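# Flip serving platter face down onto drying mat

## Task

Flip the serving platter, which starts face up, and lay it face down on the drying mat. It must not contact any fixed part of the rig (rails, edges, posts, braces, brackets, arm bases or mounts). After the platter begins to tip, the attempt fails if it is moved quickly, or if it rotates or drops quickly once it has tipped beyond balancing on its edge.

## Robot and tools

Robot: two arms, left_arm and right_arm, face each other across a table. Each ends in a two-finger gripper. Bases in the scene frame: left_arm at (-0.013, +0.459, +0.039) m with quat_wxyz (+0.714, 0, 0, -0.701); right_arm at (-0.029, -0.461, +0.039) m with quat_wxyz (+0.702, 0, 0, +0.713). Cameras: cam_high, cam_left_wrist, cam_right_wrist, each 672x504.

Frame: the origin is the table centre, the table top is at z = +0.020 m and +z is up. left_arm sits on the +y side. Arm names do not match left and right in the images. Positions are in metres; quaternions are written w, x, y, z. On each gripper, +x runs along the fingers and y is the direction the fingers open and close. end_effector_position is the point between the fingers, about 3 to 4 cm short of the tips. Only the last 1.5 cm of each inner finger face is flat.

Row format, shared by every tool: one flat list of 16 numbers covering both arms, even if only one moves. The first 8 are left_arm: x, y, z, qw, qx, qy, qz, opening. The next 8 are the same for right_arm. x, y, z and the quaternion are an absolute gripper pose in the scene frame, not an offset. Opening runs from -1 to 1: +1 is fully open (0.080 m) and -1 fully closed. Empty fingers touch at about -0.78. Closing from fully open takes at least about 0.6 s. To hold an arm still, resend its last reported pose and intended opening in every call. To keep an orientation fixed, repeat the same target quaternion rather than copying back a drifted reading.

execute_actions(actions, cameras): actions holds at most one item. An empty list returns the state and all images. {"rows": [...], "steps": n} plays 1 to 15 rows, one per 1/30 s step, with up to 15 steps; the last row repeats if steps exceed rows. An action needs at least 10 steps. Its result is read 10 steps before it ends, and those steps finish afterwards. Each target must lie within 0.6 m of that arm's last reported position along every gripper axis, or the whole call is refused and nothing is sent. {"steps": n} alone waits up to 300 steps. cameras takes names, ["all"] or []; an unknown name invalidates the call.

move(target, speed, blend, grip_force, blocking, cameras): drives both grippers in straight lines to one row or through up to 15 rows. There is no distance limit, but the whole move is capped at 10 s. speed is in m/s, from 0.002 to 4.3 (default 0.25); turning is limited to twice that in rad/s. It takes one number or one per target. blend is a corner radius in m (0 means stop at each point). grip_force is per-pad force in newtons, 8 to 34; it stays set until changed. blocking=false returns after about 0.5 s while the motion continues. The first row's openings are sent immediately. Later rows' openings are applied only once all grippers are at rest at that point. Paths do not avoid obstacles or the other arm. Grippers lag and overshoot more when moving fast or stretched out. Route around an arm's own base, not close past it. The extra "move:" line reports the outcome: done (within 8 mm and 2 degrees), off_target, moving, held, blocked or fault, and limits such as paced (pose clipped) or held (steps withheld). done does not mean nothing was touched.

wait(seconds 0 to 10): lets time run and ends early if a move finishes. stop: brakes the current move; this needs some distance, and the fingers keep moving. zoom_image(camera, region [x0, y0, x1, y1] in pixels, at most 504 by 504): enlarges part of the newest image. finished_scene(scene): ends and grades the current scene; it cannot be undone. The goal must still hold with the robot doing nothing.

Result lines: each gripper's end_effector_position, end_effector_quat_wxyz and velocities. Velocities are omitted when Joint velocities read within noise. Also: Hand target (where the controller is heading), Joint positions (the last number is the finger opening in m), Joint torques and External joint torques (positive toward larger joint values; includes friction and held weight), grip_measured (opening on the command scale, about ±2 mm off and slightly under the true width of a squeezed part), grip_effort_n (motor effort; negative means closing) and motor temperatures. Reported poses can be a few cm off. The gripper may sag, tilt or fall short, so check it after every move. Commanding an opening about 0.08 below grip_measured at first contact gives a firm grip.

Control: the commanded orientation is limited to 32 degrees from the measured one at each step. Joint ranges (rad): waist ±3.054, shoulder 0 to 3.142, elbow 0 to 2.356, wrist pitch ±1.571, wrist yaw ±1.571, wrist roll ±3.142. Contact torque limits (N m): waist 17.2, shoulder 21.3, elbow 21.3, wrist pitch 5.61, wrist yaw 5.59, wrist roll 5.24. Reaching one stops that arm for 10 s. Overheating (MOTOR HOT from 50 °C, a fault at 95 °C) or joint overspeed also stops an arm. The robot keeps running while the operator composes a reply.

Avoid: collisions or pressing between the arms, or one gripper closing on the other's fingers. Avoid hitting fixtures or the table hard, dropping or releasing a moving part, letting anything leave the table, and straining the wrist-camera cables (cable contact counts as arm contact). Avoid far single-step jumps, any arm stop, and long stretched or loaded holds that heat motors. Loose objects can occasionally get a small push.

Each tool is called as name([rows], argument=value, ...), one row to a line, values as JSON.

## Session

execute_actions(actions=[])

Scene clock: 0.00 s of 3974.00 s.
left_arm: end_effector_position=(+0.2992, +0.1146, +0.3840) grip_measured=+1.000 grip_effort_n=n/a end_effector_quat_wxyz=(+0.803, -0.046, +0.152, -0.575) | right_arm: end_effector_position=(-0.1805, -0.1146, +0.2360) grip_measured=+1.000 grip_effort_n=n/a end_effector_quat_wxyz=(+0.383, -0.225, -0.177, +0.878)
Joint positions: left_arm=[0.903 1.566 1.412 -0.081 0.605 -0.122 0.08] | right_arm=[0.238 1.282 0.627 0.368 -0.409 -0.64 0.08]
Joint velocities: within noise
Joint torques (N m): no reading
External joint torques (N m): no reading
Motor temperatures (°C): left_arm=[30 33 24 25 26 32] | right_arm=[29 26 25 29 31 28]
Heat: left arm: hottest shoulder 33 °C (+0.0 °C/min); right arm: hottest wrist yaw 31 °C (+0.0 °C/min).
Hand target: left_arm +0.2992, +0.1146, +0.3842; +0.803, -0.046, +0.152, -0.575 | right_arm -0.1805, -0.1146, +0.2363; +0.383, -0.224, -0.177, +0.878

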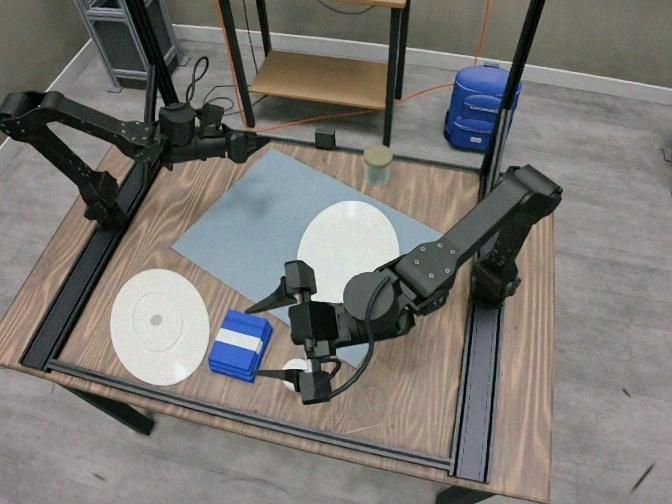

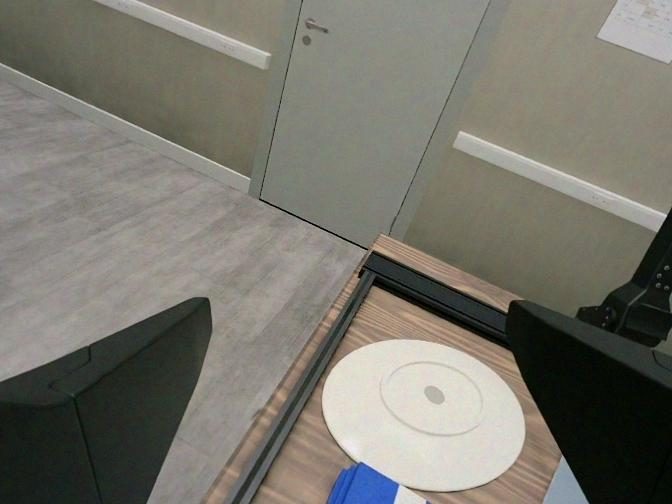

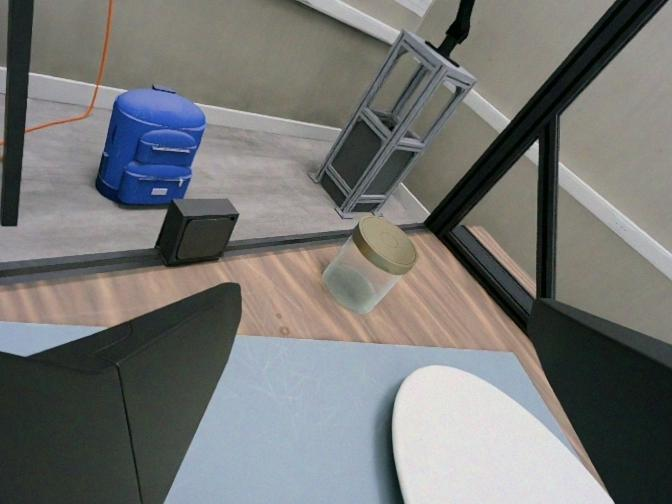

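zoom_image(camera="cam_high", region=[90, 250, 230, 400])

zoom_image(camera="cam_high", region=[240, 180, 440, 380])

zoom_image(camera="cam_left_wrist", region=[300, 250, 672, 504])

zoom_image(camera="cam_right_wrist", region=[300, 254, 672, 504])

Scaled by 3.360 from the camera's 672x504 image, which has a finer 960x720 frame.

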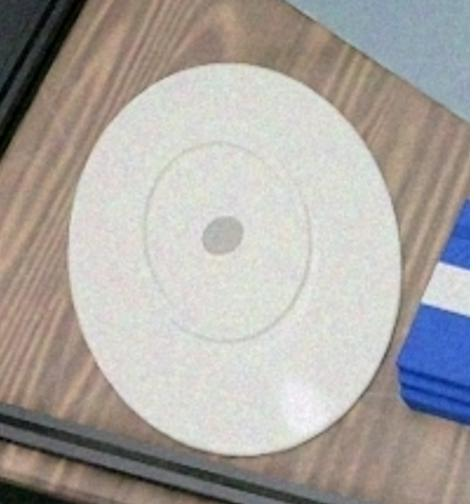

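Scaled by 2.520 from the camera's 672x504 image, which has a finer 960x720 frame.

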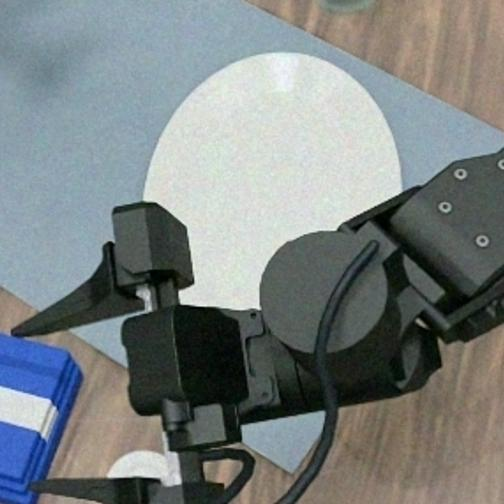

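Scaled by 1.355 from the camera's 672x504 image, which has a finer 960x720 frame.

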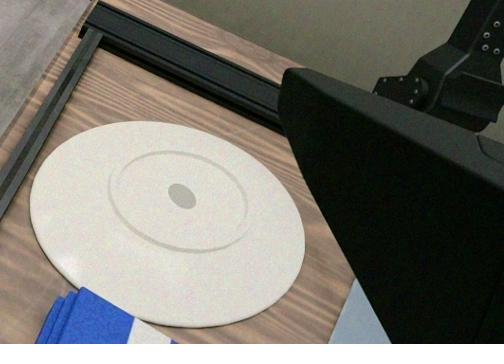

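Scaled by 1.355 from the camera's 672x504 image, which has a finer 960x720 frame.

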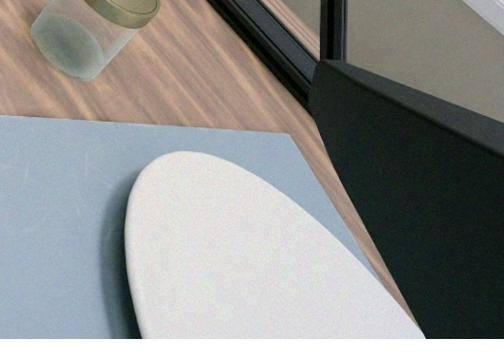

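move(target=[0.33,0.33,0.33,0.989,0,0,-0.149,1,-0.1,-0.15,0.3,0.7637,-0.2094,0.3008,0.5315,1], cameras=["all"])

Scene clock: 11.90 s of 3974.00 s.
left_arm: end_effector_position=(+0.3315, +0.3274, +0.3315) grip_measured=+1.000 grip_effort_n=-0.2 end_effector_quat_wxyz=(+0.988, -0.001, +0.001, -0.153) | right_arm: end_effector_position=(-0.1008, -0.1523, +0.2972) grip_measured=+1.000 grip_effort_n=-2.1 end_effector_quat_wxyz=(+0.760, -0.214, +0.301, +0.535)
Joint positions: left_arm=[1.149 1.11 0.681 0.429 -0.096 -0.003 0.08] | right_arm=[0.472 1.295 1.291 -0.948 0.569 0.644 0.08]
Joint torques (N m): left_arm=[0.19 -4.32 7.01 1.88 -0.2 0.09] | right_arm=[-0.47 -4.54 7.04 0.85 0.51 0.14]
External joint torques (N m): left_arm=[0.19 -0.74 -0.02 0.18 -0.2 0.09] | right_arm=[-0.47 -0.11 0.5 -0.36 0.2 0.13]
Heat: left arm: hottest shoulder 35 °C (+10.1 °C/min); right arm: hottest wrist yaw 31 °C (+0.0 °C/min).
Hand target: left_arm +0.3301, +0.3299, +0.3300; +0.989, +0.000, +0.000, -0.149 | right_arm -0.0999, -0.1500, +0.3000; +0.764, -0.209, +0.301, +0.531
Off the commanded pose: left_arm 0.003 m, 0 deg | right_arm 0.004 m, 1 deg.
Kept back: nothing.
move: done

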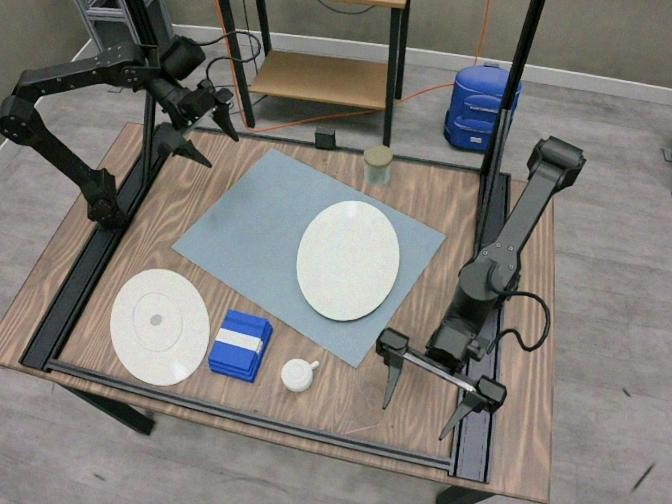

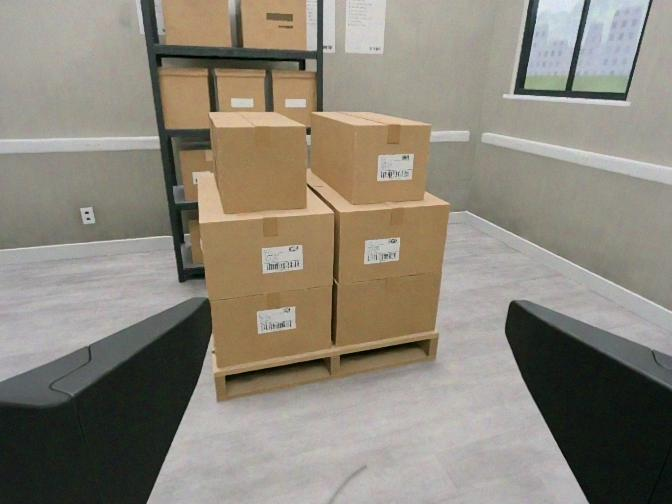

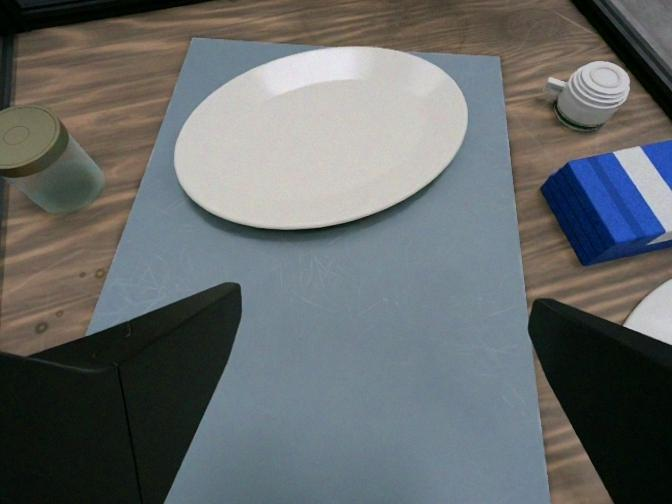

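move(target=[0.33,0.33,0.33,0.989,0,0,-0.149,1,-0.02,-0.09,0.16,0.2988,-0.641,-0.2988,0.641,1], cameras=["all"])

Scene clock: 19.17 s of 3974.00 s.
left_arm: end_effector_position=(+0.3314, +0.3274, +0.3316) grip_measured=+1.000 grip_effort_n=-0.2 end_effector_quat_wxyz=(+0.988, -0.001, +0.000, -0.153) | right_arm: end_effector_position=(-0.0202, -0.0878, +0.1676) grip_measured=+1.000 grip_effort_n=-3.0 end_effector_quat_wxyz=(+0.306, -0.639, -0.303, +0.637)
Joint positions: left_arm=[1.149 1.11 0.681 0.429 -0.096 -0.003 0.08] | right_arm=[-0.048 1.383 0.748 -0.046 -0.021 -1.588 0.08]
Joint torques (N m): left_arm=[0.17 -4.37 7.04 1.9 -0.2 0.09] | right_arm=[-0.3 -4.97 4.32 1.46 -0.26 -0.13]
External joint torques (N m): left_arm=[0.16 -0.73 -0.04 0.18 -0.2 0.09] | right_arm=[-0.27 0.12 -2.2 -0.03 -0.22 -0.16]
Heat: left arm: hottest shoulder 35 °C (+6.3 °C/min); right arm: hottest wrist pitch 31 °C (+6.3 °C/min).
Hand target: left_arm +0.3300, +0.3299, +0.3301; +0.989, +0.000, +0.000, -0.149 | right_arm -0.0200, -0.0901, +0.1601; -0.299, +0.641, +0.299, -0.641
Off the commanded pose: left_arm 0.003 m, 0 deg | right_arm 0.008 m, 1 deg.
Kept back: nothing.
move: done

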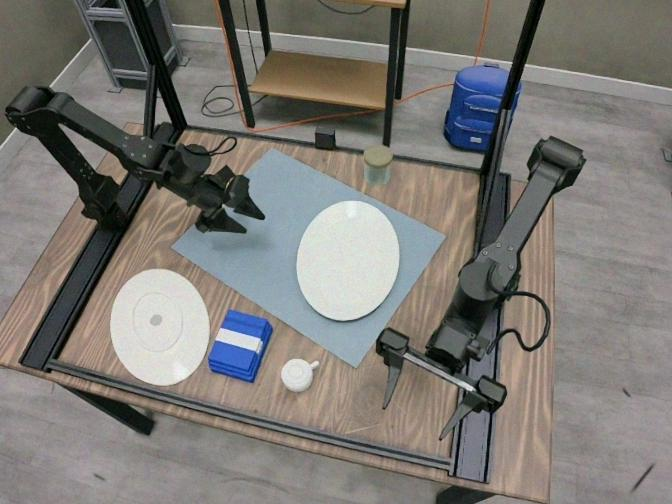

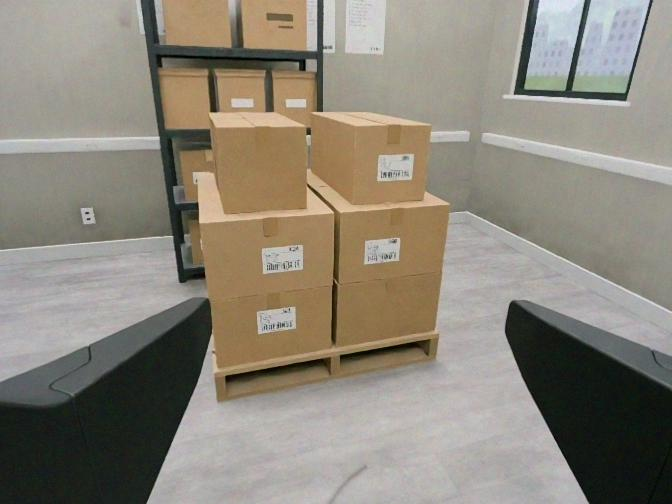

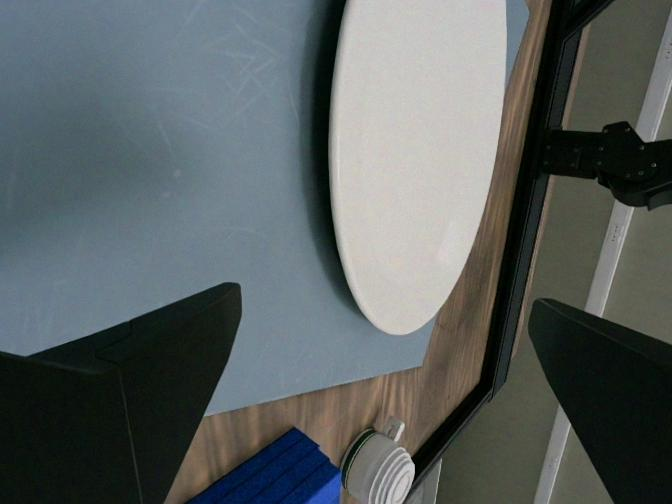

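move(target=[0.33,0.33,0.33,0.989,0,0,-0.149,1,-0.045,-0.1,0.10,0.2988,-0.641,-0.2988,0.641,0.3], cameras=["all"], speed=0.1)

Scene clock: 21.40 s of 3974.00 s.
left_arm: end_effector_position=(+0.3314, +0.3274, +0.3316) grip_measured=+1.000 grip_effort_n=-0.2 end_effector_quat_wxyz=(+0.988, -0.001, +0.000, -0.153) | right_arm: end_effector_position=(-0.0447, -0.0968, +0.1066) grip_measured=+0.304 grip_effort_n=-18.8 end_effector_quat_wxyz=(+0.303, -0.638, -0.305, +0.639)
Joint positions: left_arm=[1.149 1.11 0.681 0.429 -0.096 -0.003 0.08] | right_arm=[0.046 1.501 0.564 0.253 0.044 -1.533 0.049]
Joint torques (N m): left_arm=[0.17 -4.36 7.05 1.9 -0.2 0.09] | right_arm=[0.2 -5.53 3.6 1.49 0.18 0.13]
External joint torques (N m): left_arm=[0.19 -0.64 -0.13 0.15 -0.21 0.09] | right_arm=[0.22 -0.31 -2.14 -0.03 0.2 0.09]
Motor temperatures (°C): left_arm=[30 35 27 30 26 32] | right_arm=[29 27 29 31 31 28]
Heat: left arm: hottest shoulder 35 °C (+5.6 °C/min); right arm: hottest wrist pitch 31 °C (+5.6 °C/min).
Hand target: left_arm +0.3300, +0.3299, +0.3301; +0.989, +0.000, +0.000, -0.149 | right_arm -0.0449, -0.1000, +0.1002; -0.299, +0.641, +0.299, -0.641
Off the commanded pose: left_arm 0.003 m, 0 deg | right_arm 0.007 m, 1 deg.
Kept back: nothing.
move: done

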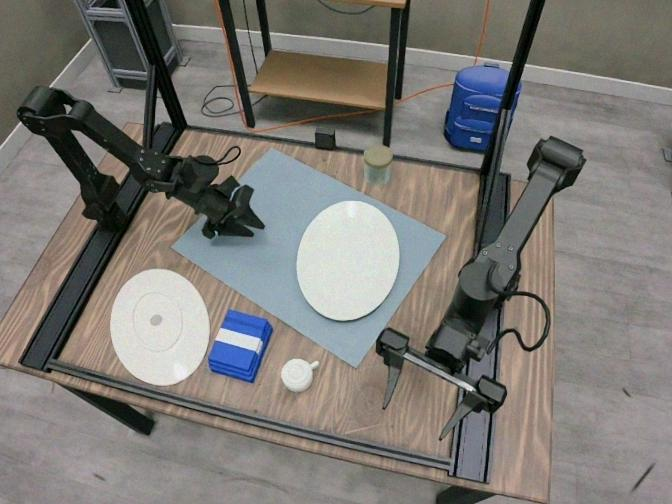

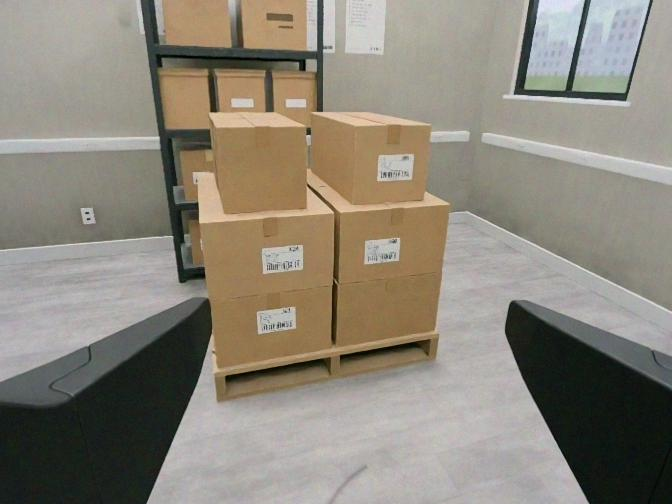

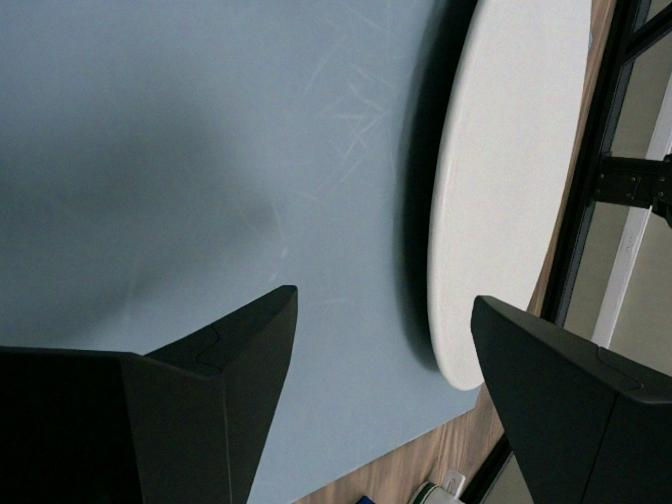

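move(target=[0.33,0.33,0.33,0.989,0,0,-0.149,1,-0.03,-0.02,0.08,0.2988,-0.641,-0.2988,0.641,0.4], cameras=["all"], speed=0.1)

zoom_image(camera="cam_high", region=[200, 150, 420, 330])

Scene clock: 25.83 s of 3974.00 s.
left_arm: end_effector_position=(+0.3314, +0.3274, +0.3316) grip_measured=+1.000 grip_effort_n=-0.2 end_effector_quat_wxyz=(+0.988, -0.001, +0.000, -0.153) | right_arm: end_effector_position=(-0.0303, -0.0233, +0.0809) grip_measured=+0.396 grip_effort_n=16.0 end_effector_quat_wxyz=(+0.300, -0.642, -0.297, +0.640)
Joint positions: left_arm=[1.149 1.11 0.681 0.429 -0.096 -0.003 0.08] | right_arm=[-0.01 1.838 0.826 0.313 0.008 -1.564 0.053]
Joint torques (N m): left_arm=[0.17 -4.37 7.03 1.9 -0.21 0.09] | right_arm=[-0.27 -7.58 5.8 1.33 -0.2 -0.13]
External joint torques (N m): left_arm=[0.19 -0.63 -0.18 0.13 -0.21 0.09] | right_arm=[-0.32 -0.05 0.3 -0.17 -0.16 -0.18]
Heat: left arm: hottest shoulder 35 °C (+4.6 °C/min); right arm: hottest wrist pitch 31 °C (+4.6 °C/min).
Hand target: left_arm +0.3300, +0.3299, +0.3301; +0.989, +0.000, +0.000, -0.149 | right_arm -0.0300, -0.0200, +0.0800; -0.299, +0.641, +0.299, -0.641
Off the commanded pose: left_arm 0.003 m, 0 deg | right_arm 0.003 m, 0 deg.
Kept back: nothing.
move: done

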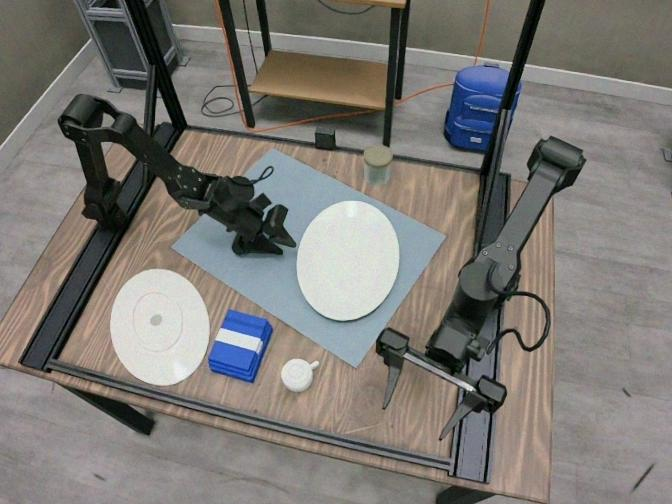

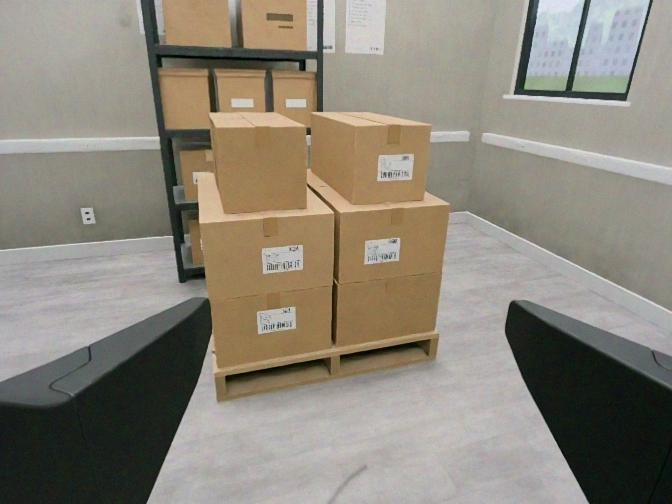

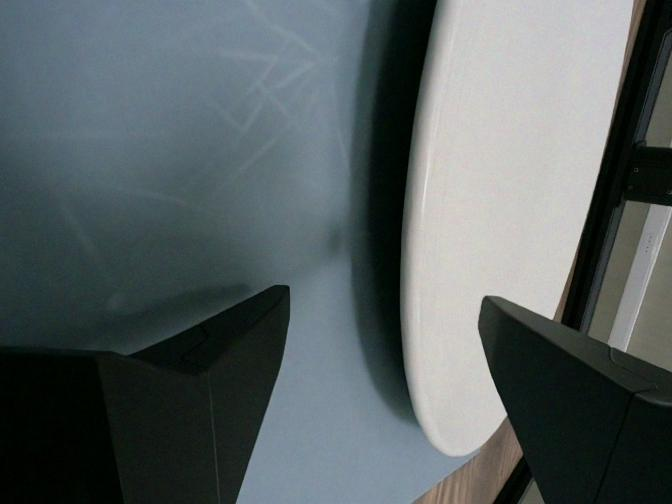

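Scaled by 2.291 from the camera's 672x504 image, which has a finer 960x720 frame.

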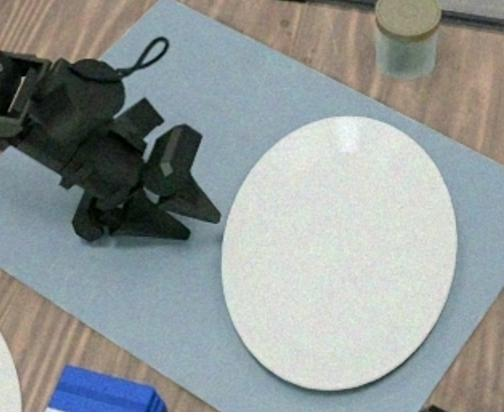

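move(target=[0.33,0.33,0.33,0.989,0,0,-0.149,1,-0.028,0.02,0.067,0.2988,-0.641,-0.2988,0.641,-0.11], cameras=["all"], speed=0.08)

zoom_image(camera="cam_high", region=[200, 150, 420, 330])

Scene clock: 28.43 s of 3974.00 s.
left_arm: end_effector_position=(+0.3314, +0.3274, +0.3316) grip_measured=+1.000 grip_effort_n=-0.2 end_effector_quat_wxyz=(+0.988, -0.001, +0.000, -0.153) | right_arm: end_effector_position=(-0.0287, +0.0147, +0.0737) grip_measured=-0.106 grip_effort_n=-18.8 end_effector_quat_wxyz=(+0.301, -0.642, -0.299, +0.639)
Joint positions: left_arm=[1.149 1.11 0.681 0.429 -0.096 -0.003 0.08] | right_arm=[-0.015 1.973 0.982 0.297 0.006 -1.568 0.03]
Joint torques (N m): left_arm=[0.19 -4.38 7.04 1.9 -0.21 0.09] | right_arm=[-0.44 -6.37 6.46 1.9 -0.24 -0.13]
External joint torques (N m): left_arm=[0.19 -0.72 -0.08 0.17 -0.21 0.09] | right_arm=[-0.52 2.17 0.99 0.43 -0.2 -0.17]
Heat: left arm: hottest shoulder 35 °C (+4.2 °C/min); right arm: hottest wrist pitch 32 °C (+6.3 °C/min).
Hand target: left_arm +0.3300, +0.3299, +0.3301; +0.989, +0.000, +0.000, -0.149 | right_arm -0.0280, +0.0197, +0.0671; -0.299, +0.641, +0.299, -0.641
Off the commanded pose: left_arm 0.003 m, 0 deg | right_arm 0.009 m, 0 deg.
Kept back: nothing.
move: off_target (right_arm)

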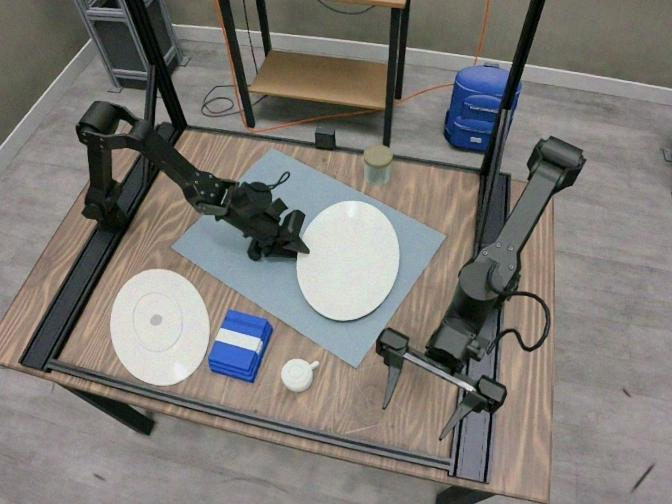

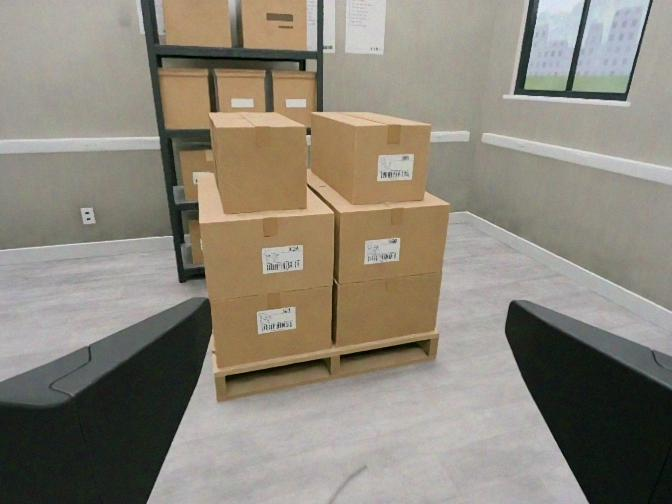

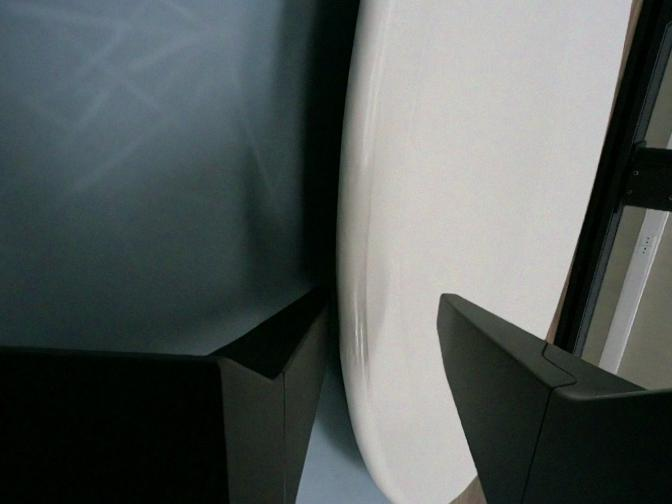

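Scaled by 2.291 from the camera's 672x504 image, which has a finer 960x720 frame.

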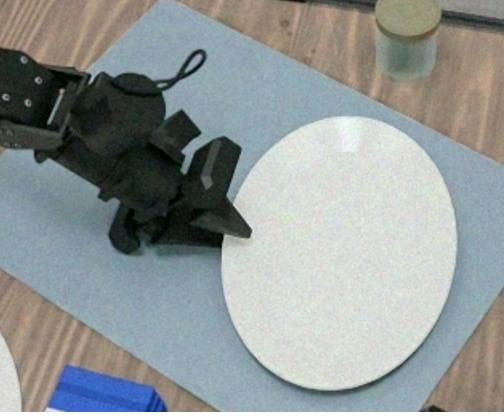

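zoom_image(camera="cam_right_wrist", region=[200, 200, 500, 425])

Scaled by 1.680 from the camera's 672x504 image, which has a finer 960x720 frame.

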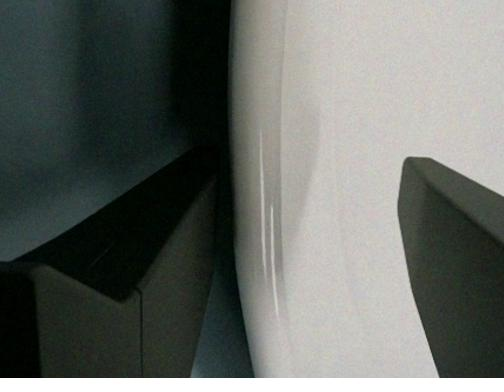

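move(target=[0.33,0.33,0.33,0.989,0,0,-0.149,1,-0.028,0.015,0.09,0.2988,-0.641,-0.2988,0.641,-0.11], cameras=["all"], speed=0.08)

zoom_image(camera="cam_high", region=[200, 150, 420, 330])

zoom_image(camera="cam_right_wrist", region=[200, 200, 500, 425])

Scene clock: 31.37 s of 3974.00 s.
left_arm: end_effector_position=(+0.3314, +0.3274, +0.3316) grip_measured=+1.000 grip_effort_n=-0.2 end_effector_quat_wxyz=(+0.988, -0.001, +0.000, -0.153) | right_arm: end_effector_position=(-0.0286, +0.0113, +0.0813) grip_measured=-0.106 grip_effort_n=-18.8 end_effector_quat_wxyz=(+0.294, -0.645, -0.291, +0.643)
Joint positions: left_arm=[1.149 1.11 0.681 0.429 -0.096 -0.003 0.08] | right_arm=[-0.015 1.942 0.996 0.228 0.004 -1.568 0.03]
Joint torques (N m): left_arm=[0.17 -4.37 7.04 1.9 -0.2 0.09] | right_arm=[-0.51 -11.69 5.87 1.13 -0.23 -0.14]
External joint torques (N m): left_arm=[0.17 -0.62 -0.16 0.14 -0.2 0.09] | right_arm=[-0.53 -3.16 0.15 -0.35 -0.19 -0.18]
Heat: left arm: hottest shoulder 35 °C (+3.8 °C/min); right arm: hottest wrist pitch 32 °C (+5.7 °C/min).
Hand target: left_arm +0.3300, +0.3299, +0.3301; +0.989, +0.000, +0.000, -0.149 | right_arm -0.0280, +0.0150, +0.0901; -0.299, +0.641, +0.299, -0.641
Off the commanded pose: left_arm 0.003 m, 0 deg | right_arm 0.010 m, 1 deg.
Kept back: nothing.
move: off_target (right_arm)

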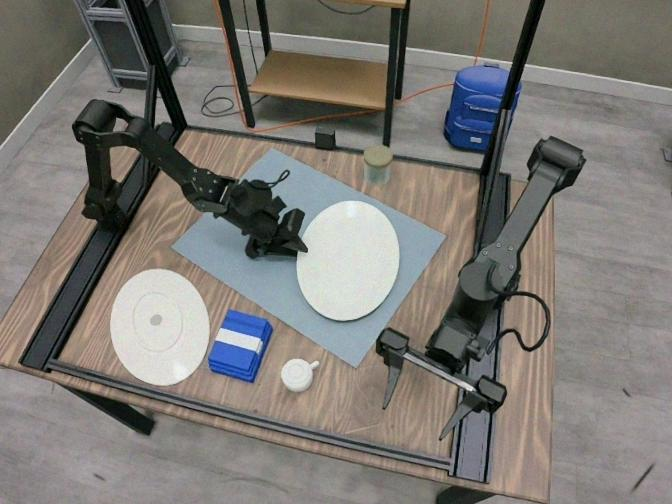

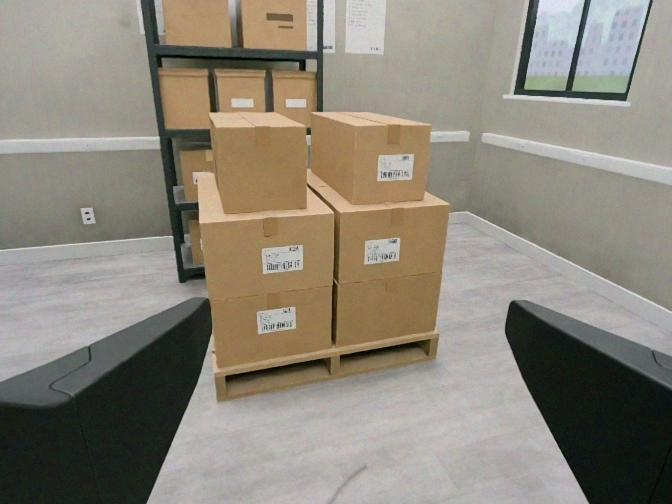

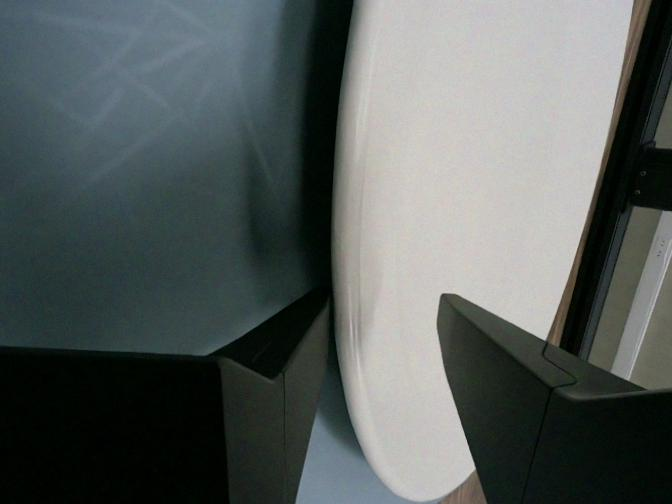

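Scaled by 2.291 from the camera's 672x504 image, which has a finer 960x720 frame.

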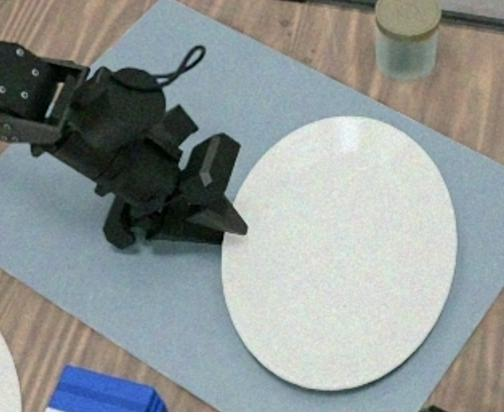

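Scaled by 1.680 from the camera's 672x504 image, which has a finer 960x720 frame.

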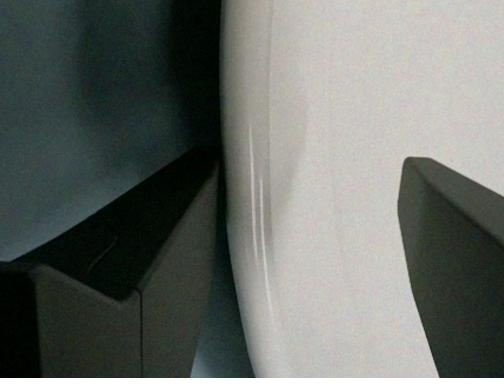

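move(target=[0.33,0.33,0.33,0.989,0,0,-0.149,1,-0.028,-0.02,0.075,0.3536,-0.6124,-0.3536,0.6124,-0.11], cameras=["cam_high","cam_right_wrist"], speed=0.08)

zoom_image(camera="cam_high", region=[200, 150, 420, 330])

zoom_image(camera="cam_right_wrist", region=[200, 150, 536, 402])

Scene clock: 35.20 s of 3974.00 s.
left_arm: end_effector_position=(+0.3314, +0.3274, +0.3316) grip_measured=+1.000 grip_effort_n=-0.2 end_effector_quat_wxyz=(+0.988, -0.001, +0.000, -0.153) | right_arm: end_effector_position=(-0.0289, -0.0099, +0.0898) grip_measured=-0.106 grip_effort_n=-18.8 end_effector_quat_wxyz=(+0.368, -0.605, -0.367, +0.604)
Joint positions: left_arm=[1.149 1.11 0.681 0.429 -0.096 -0.003 0.08] | right_arm=[-0.015 1.903 0.734 0.69 0.002 -1.57 0.03]
Joint torques (N m): left_arm=[0.17 -4.37 7.02 1.9 -0.2 0.09] | right_arm=[-0.53 -8.27 1.46 0.72 -0.21 -0.09]
External joint torques (N m): left_arm=[0.16 -0.69 -0.13 0.15 -0.2 0.09] | right_arm=[-0.53 -0.76 -3.48 -0.92 -0.18 -0.14]
Heat: left arm: hottest shoulder 35 °C (+3.4 °C/min); right arm: hottest wrist pitch 32 °C (+5.1 °C/min).
Hand target: left_arm +0.3300, +0.3299, +0.3301; +0.989, +0.000, +0.000, -0.149 | right_arm -0.0281, -0.0199, +0.0753; -0.354, +0.612, +0.354, -0.612
Off the commanded pose: left_arm 0.003 m, 0 deg | right_arm 0.018 m, 3 deg.
Kept back: nothing.
move: off_target (right_arm)
Images, in order (width x height): cam_high 672x504, cam_right_wrist 672x504.

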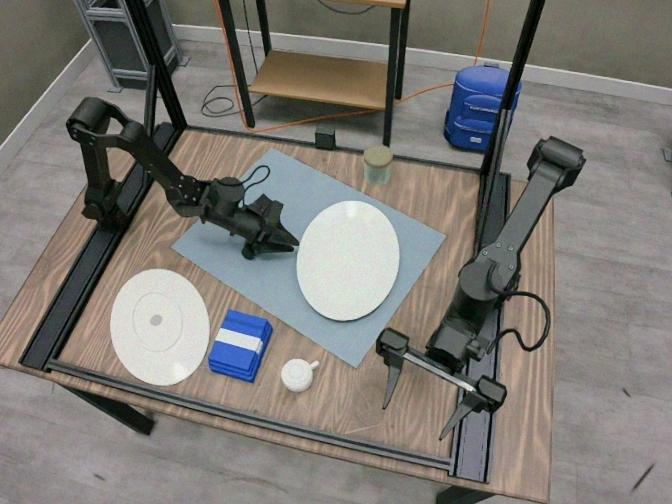

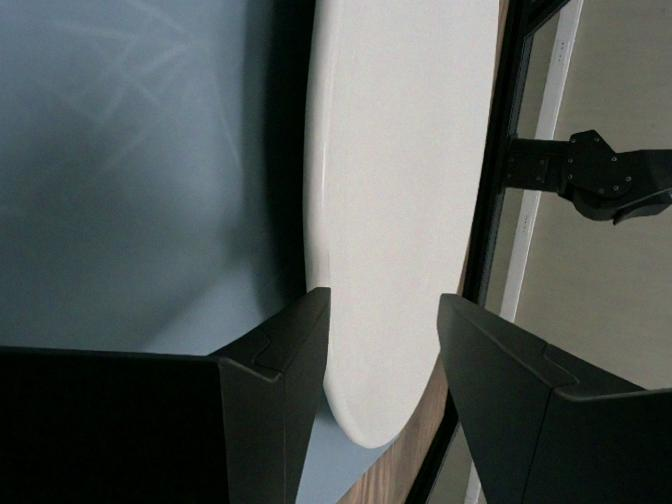

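Scaled by 2.291 from the camera's 672x504 image, which has a finer 960x720 frame.

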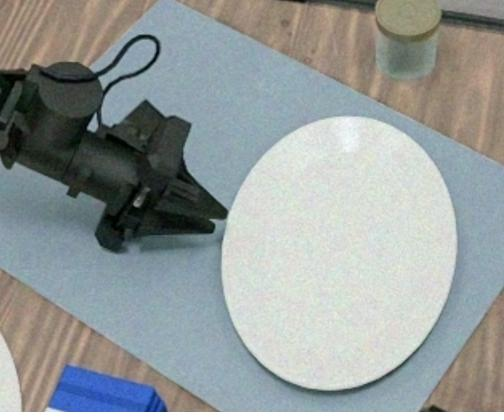

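Scaled by 1.500 from the camera's 672x504 image, which has a finer 960x720 frame.

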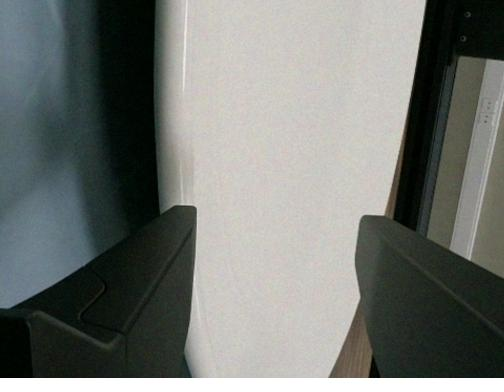

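move(target=[0.33,0.33,0.33,0.989,0,0,-0.149,1,-0.028,0.008,0.072,0.3536,-0.6124,-0.3536,0.6124,-0.22], cameras=["cam_high","cam_right_wrist"], speed=0.06)

zoom_image(camera="cam_high", region=[200, 150, 420, 330])

zoom_image(camera="cam_right_wrist", region=[200, 150, 536, 402])

Scene clock: 40.33 s of 3974.00 s.
left_arm: end_effector_position=(+0.3314, +0.3274, +0.3316) grip_measured=+1.000 grip_effort_n=-0.2 end_effector_quat_wxyz=(+0.988, -0.001, +0.000, -0.153) | right_arm: end_effector_position=(-0.0289, -0.0053, +0.0843) grip_measured=-0.216 grip_effort_n=-18.8 end_effector_quat_wxyz=(+0.355, -0.612, -0.354, +0.611)
Joint positions: left_arm=[1.149 1.11 0.681 0.429 -0.096 -0.003 0.08] | right_arm=[-0.015 1.918 0.775 0.623 0.002 -1.57 0.025]
Joint torques (N m): left_arm=[0.18 -4.36 7.05 1.9 -0.2 0.09] | right_arm=[-0.32 -0.41 8.61 2.91 -0.17 -0.04]
External joint torques (N m): left_arm=[0.16 -0.76 -0.01 0.19 -0.2 0.09] | right_arm=[-0.3 7.41 3.46 1.25 -0.14 -0.08]
Heat: left arm: hottest shoulder 35 °C (+3.0 °C/min); right arm: hottest wrist pitch 32 °C (+4.5 °C/min).
Hand target: left_arm +0.3300, +0.3299, +0.3301; +0.989, +0.000, +0.000, -0.149 | right_arm -0.0280, +0.0062, +0.0721; -0.353, +0.613, +0.353, -0.612
Off the commanded pose: left_arm 0.003 m, 0 deg | right_arm 0.018 m, 0 deg.
Kept back: nothing.
move: off_target (right_arm)
Images, in order (width x height): cam_high 672x504, cam_right_wrist 672x504.

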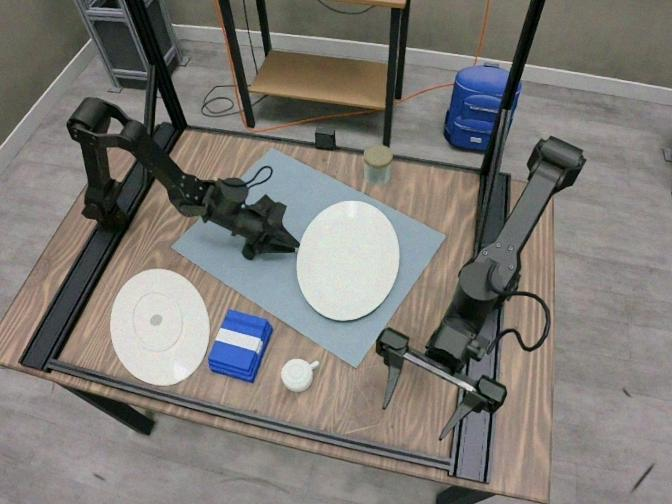

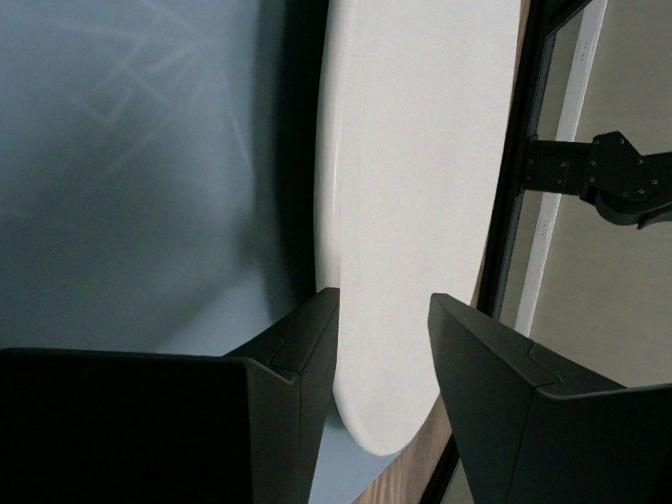

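Scaled by 2.291 from the camera's 672x504 image, which has a finer 960x720 frame.

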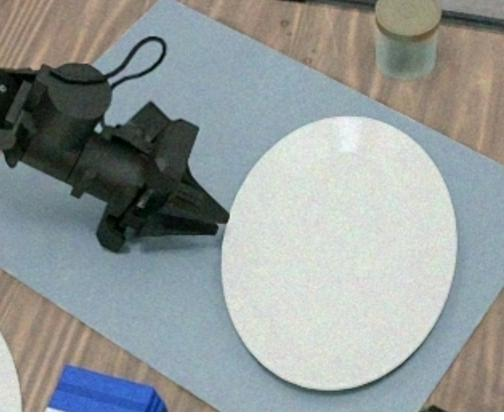

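Scaled by 1.500 from the camera's 672x504 image, which has a finer 960x720 frame.

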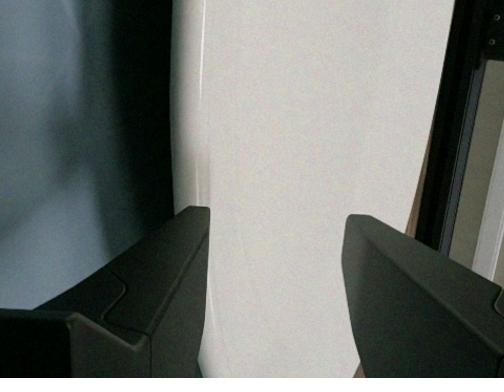

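zoom_image(camera="cam_high", region=[225, 190, 325, 280])

Scaled by 5.040 from the camera's 672x504 image, which has a finer 960x720 frame.

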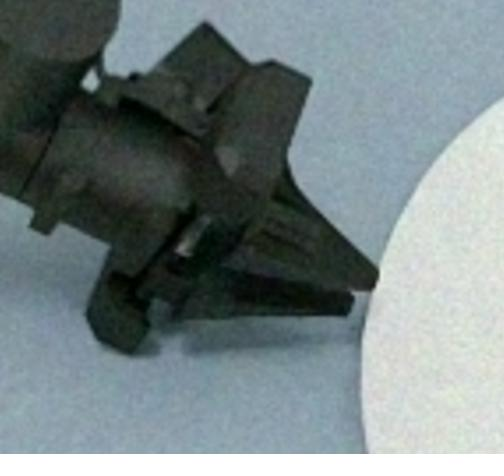

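move([
  [0.33,0.33,0.33,0.989,0,0,-0.149,1,-0.028,-0.015,0.105,0.2877,-0.6457,-0.2877,0.6457,-0.22],
  [0.33,0.33,0.33,0.989,0,0,-0.149,1,-0.028,0.01,0.075,0.2877,-0.6457,-0.2877,0.6457,-0.22],
], cameras=["cam_high","cam_right_wrist"], speed=0.06)

zoom_image(camera="cam_high", region=[225, 190, 325, 280])

zoom_image(camera="cam_right_wrist", region=[200, 150, 536, 402])

Scene clock: 45.17 s of 3974.00 s.
left_arm: end_effector_position=(+0.3314, +0.3274, +0.3316) grip_measured=+1.000 grip_effort_n=-0.2 end_effector_quat_wxyz=(+0.988, -0.001, +0.000, -0.153) | right_arm: end_effector_position=(-0.0289, +0.0067, +0.0763) grip_measured=-0.216 grip_effort_n=-18.8 end_effector_quat_wxyz=(+0.288, -0.647, -0.287, +0.646)
Joint positions: left_arm=[1.149 1.11 0.681 0.429 -0.096 -0.003 0.08] | right_arm=[-0.015 1.942 0.982 0.225 0.002 -1.57 0.025]
Joint torques (N m): left_arm=[0.18 -4.36 7.04 1.9 -0.2 0.09] | right_arm=[-0.33 -8.85 5.66 1.39 -0.11 -0.07]
External joint torques (N m): left_arm=[0.19 -0.74 -0.06 0.18 -0.21 0.09] | right_arm=[-0.34 -0.42 0.06 -0.06 -0.07 -0.11]
Heat: left arm: hottest shoulder 35 °C (+2.7 °C/min); right arm: hottest wrist pitch 34 °C (+6.6 °C/min).
Hand target: left_arm +0.3300, +0.3299, +0.3301; +0.989, +0.000, +0.000, -0.149 | right_arm -0.0280, +0.0100, +0.0751; -0.288, +0.646, +0.288, -0.646
Off the commanded pose: left_arm 0.003 m, 0 deg | right_arm 0.004 m, 0 deg.
Kept back: nothing.
move: done
Images, in order (width x height): cam_high 672x504, cam_right_wrist 672x504.

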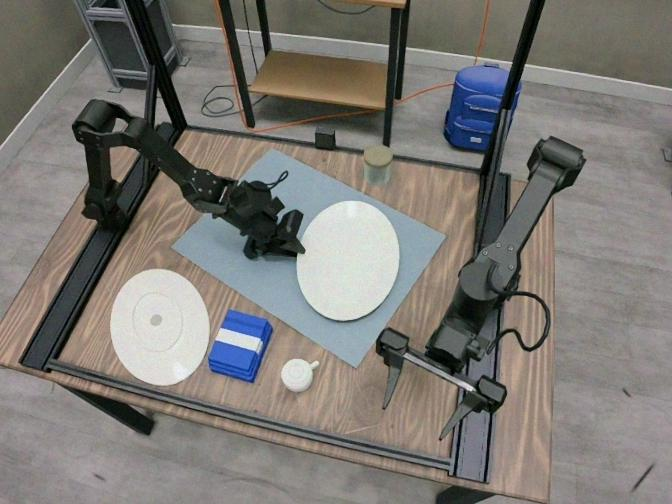

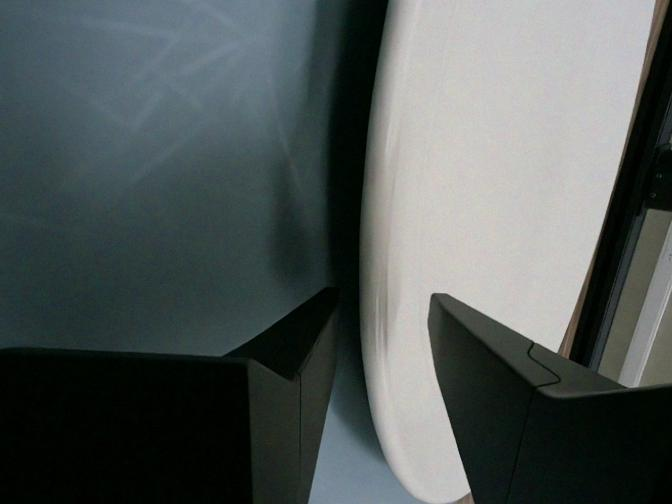

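Scaled by 5.040 from the camera's 672x504 image, which has a finer 960x720 frame.

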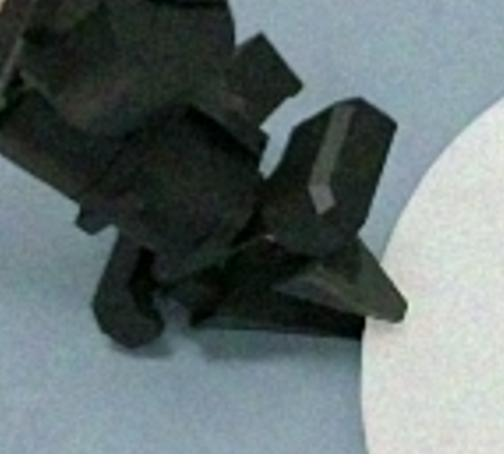

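Scaled by 1.500 from the camera's 672x504 image, which has a finer 960x720 frame.

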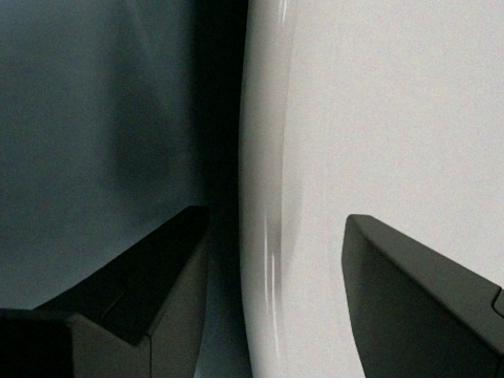

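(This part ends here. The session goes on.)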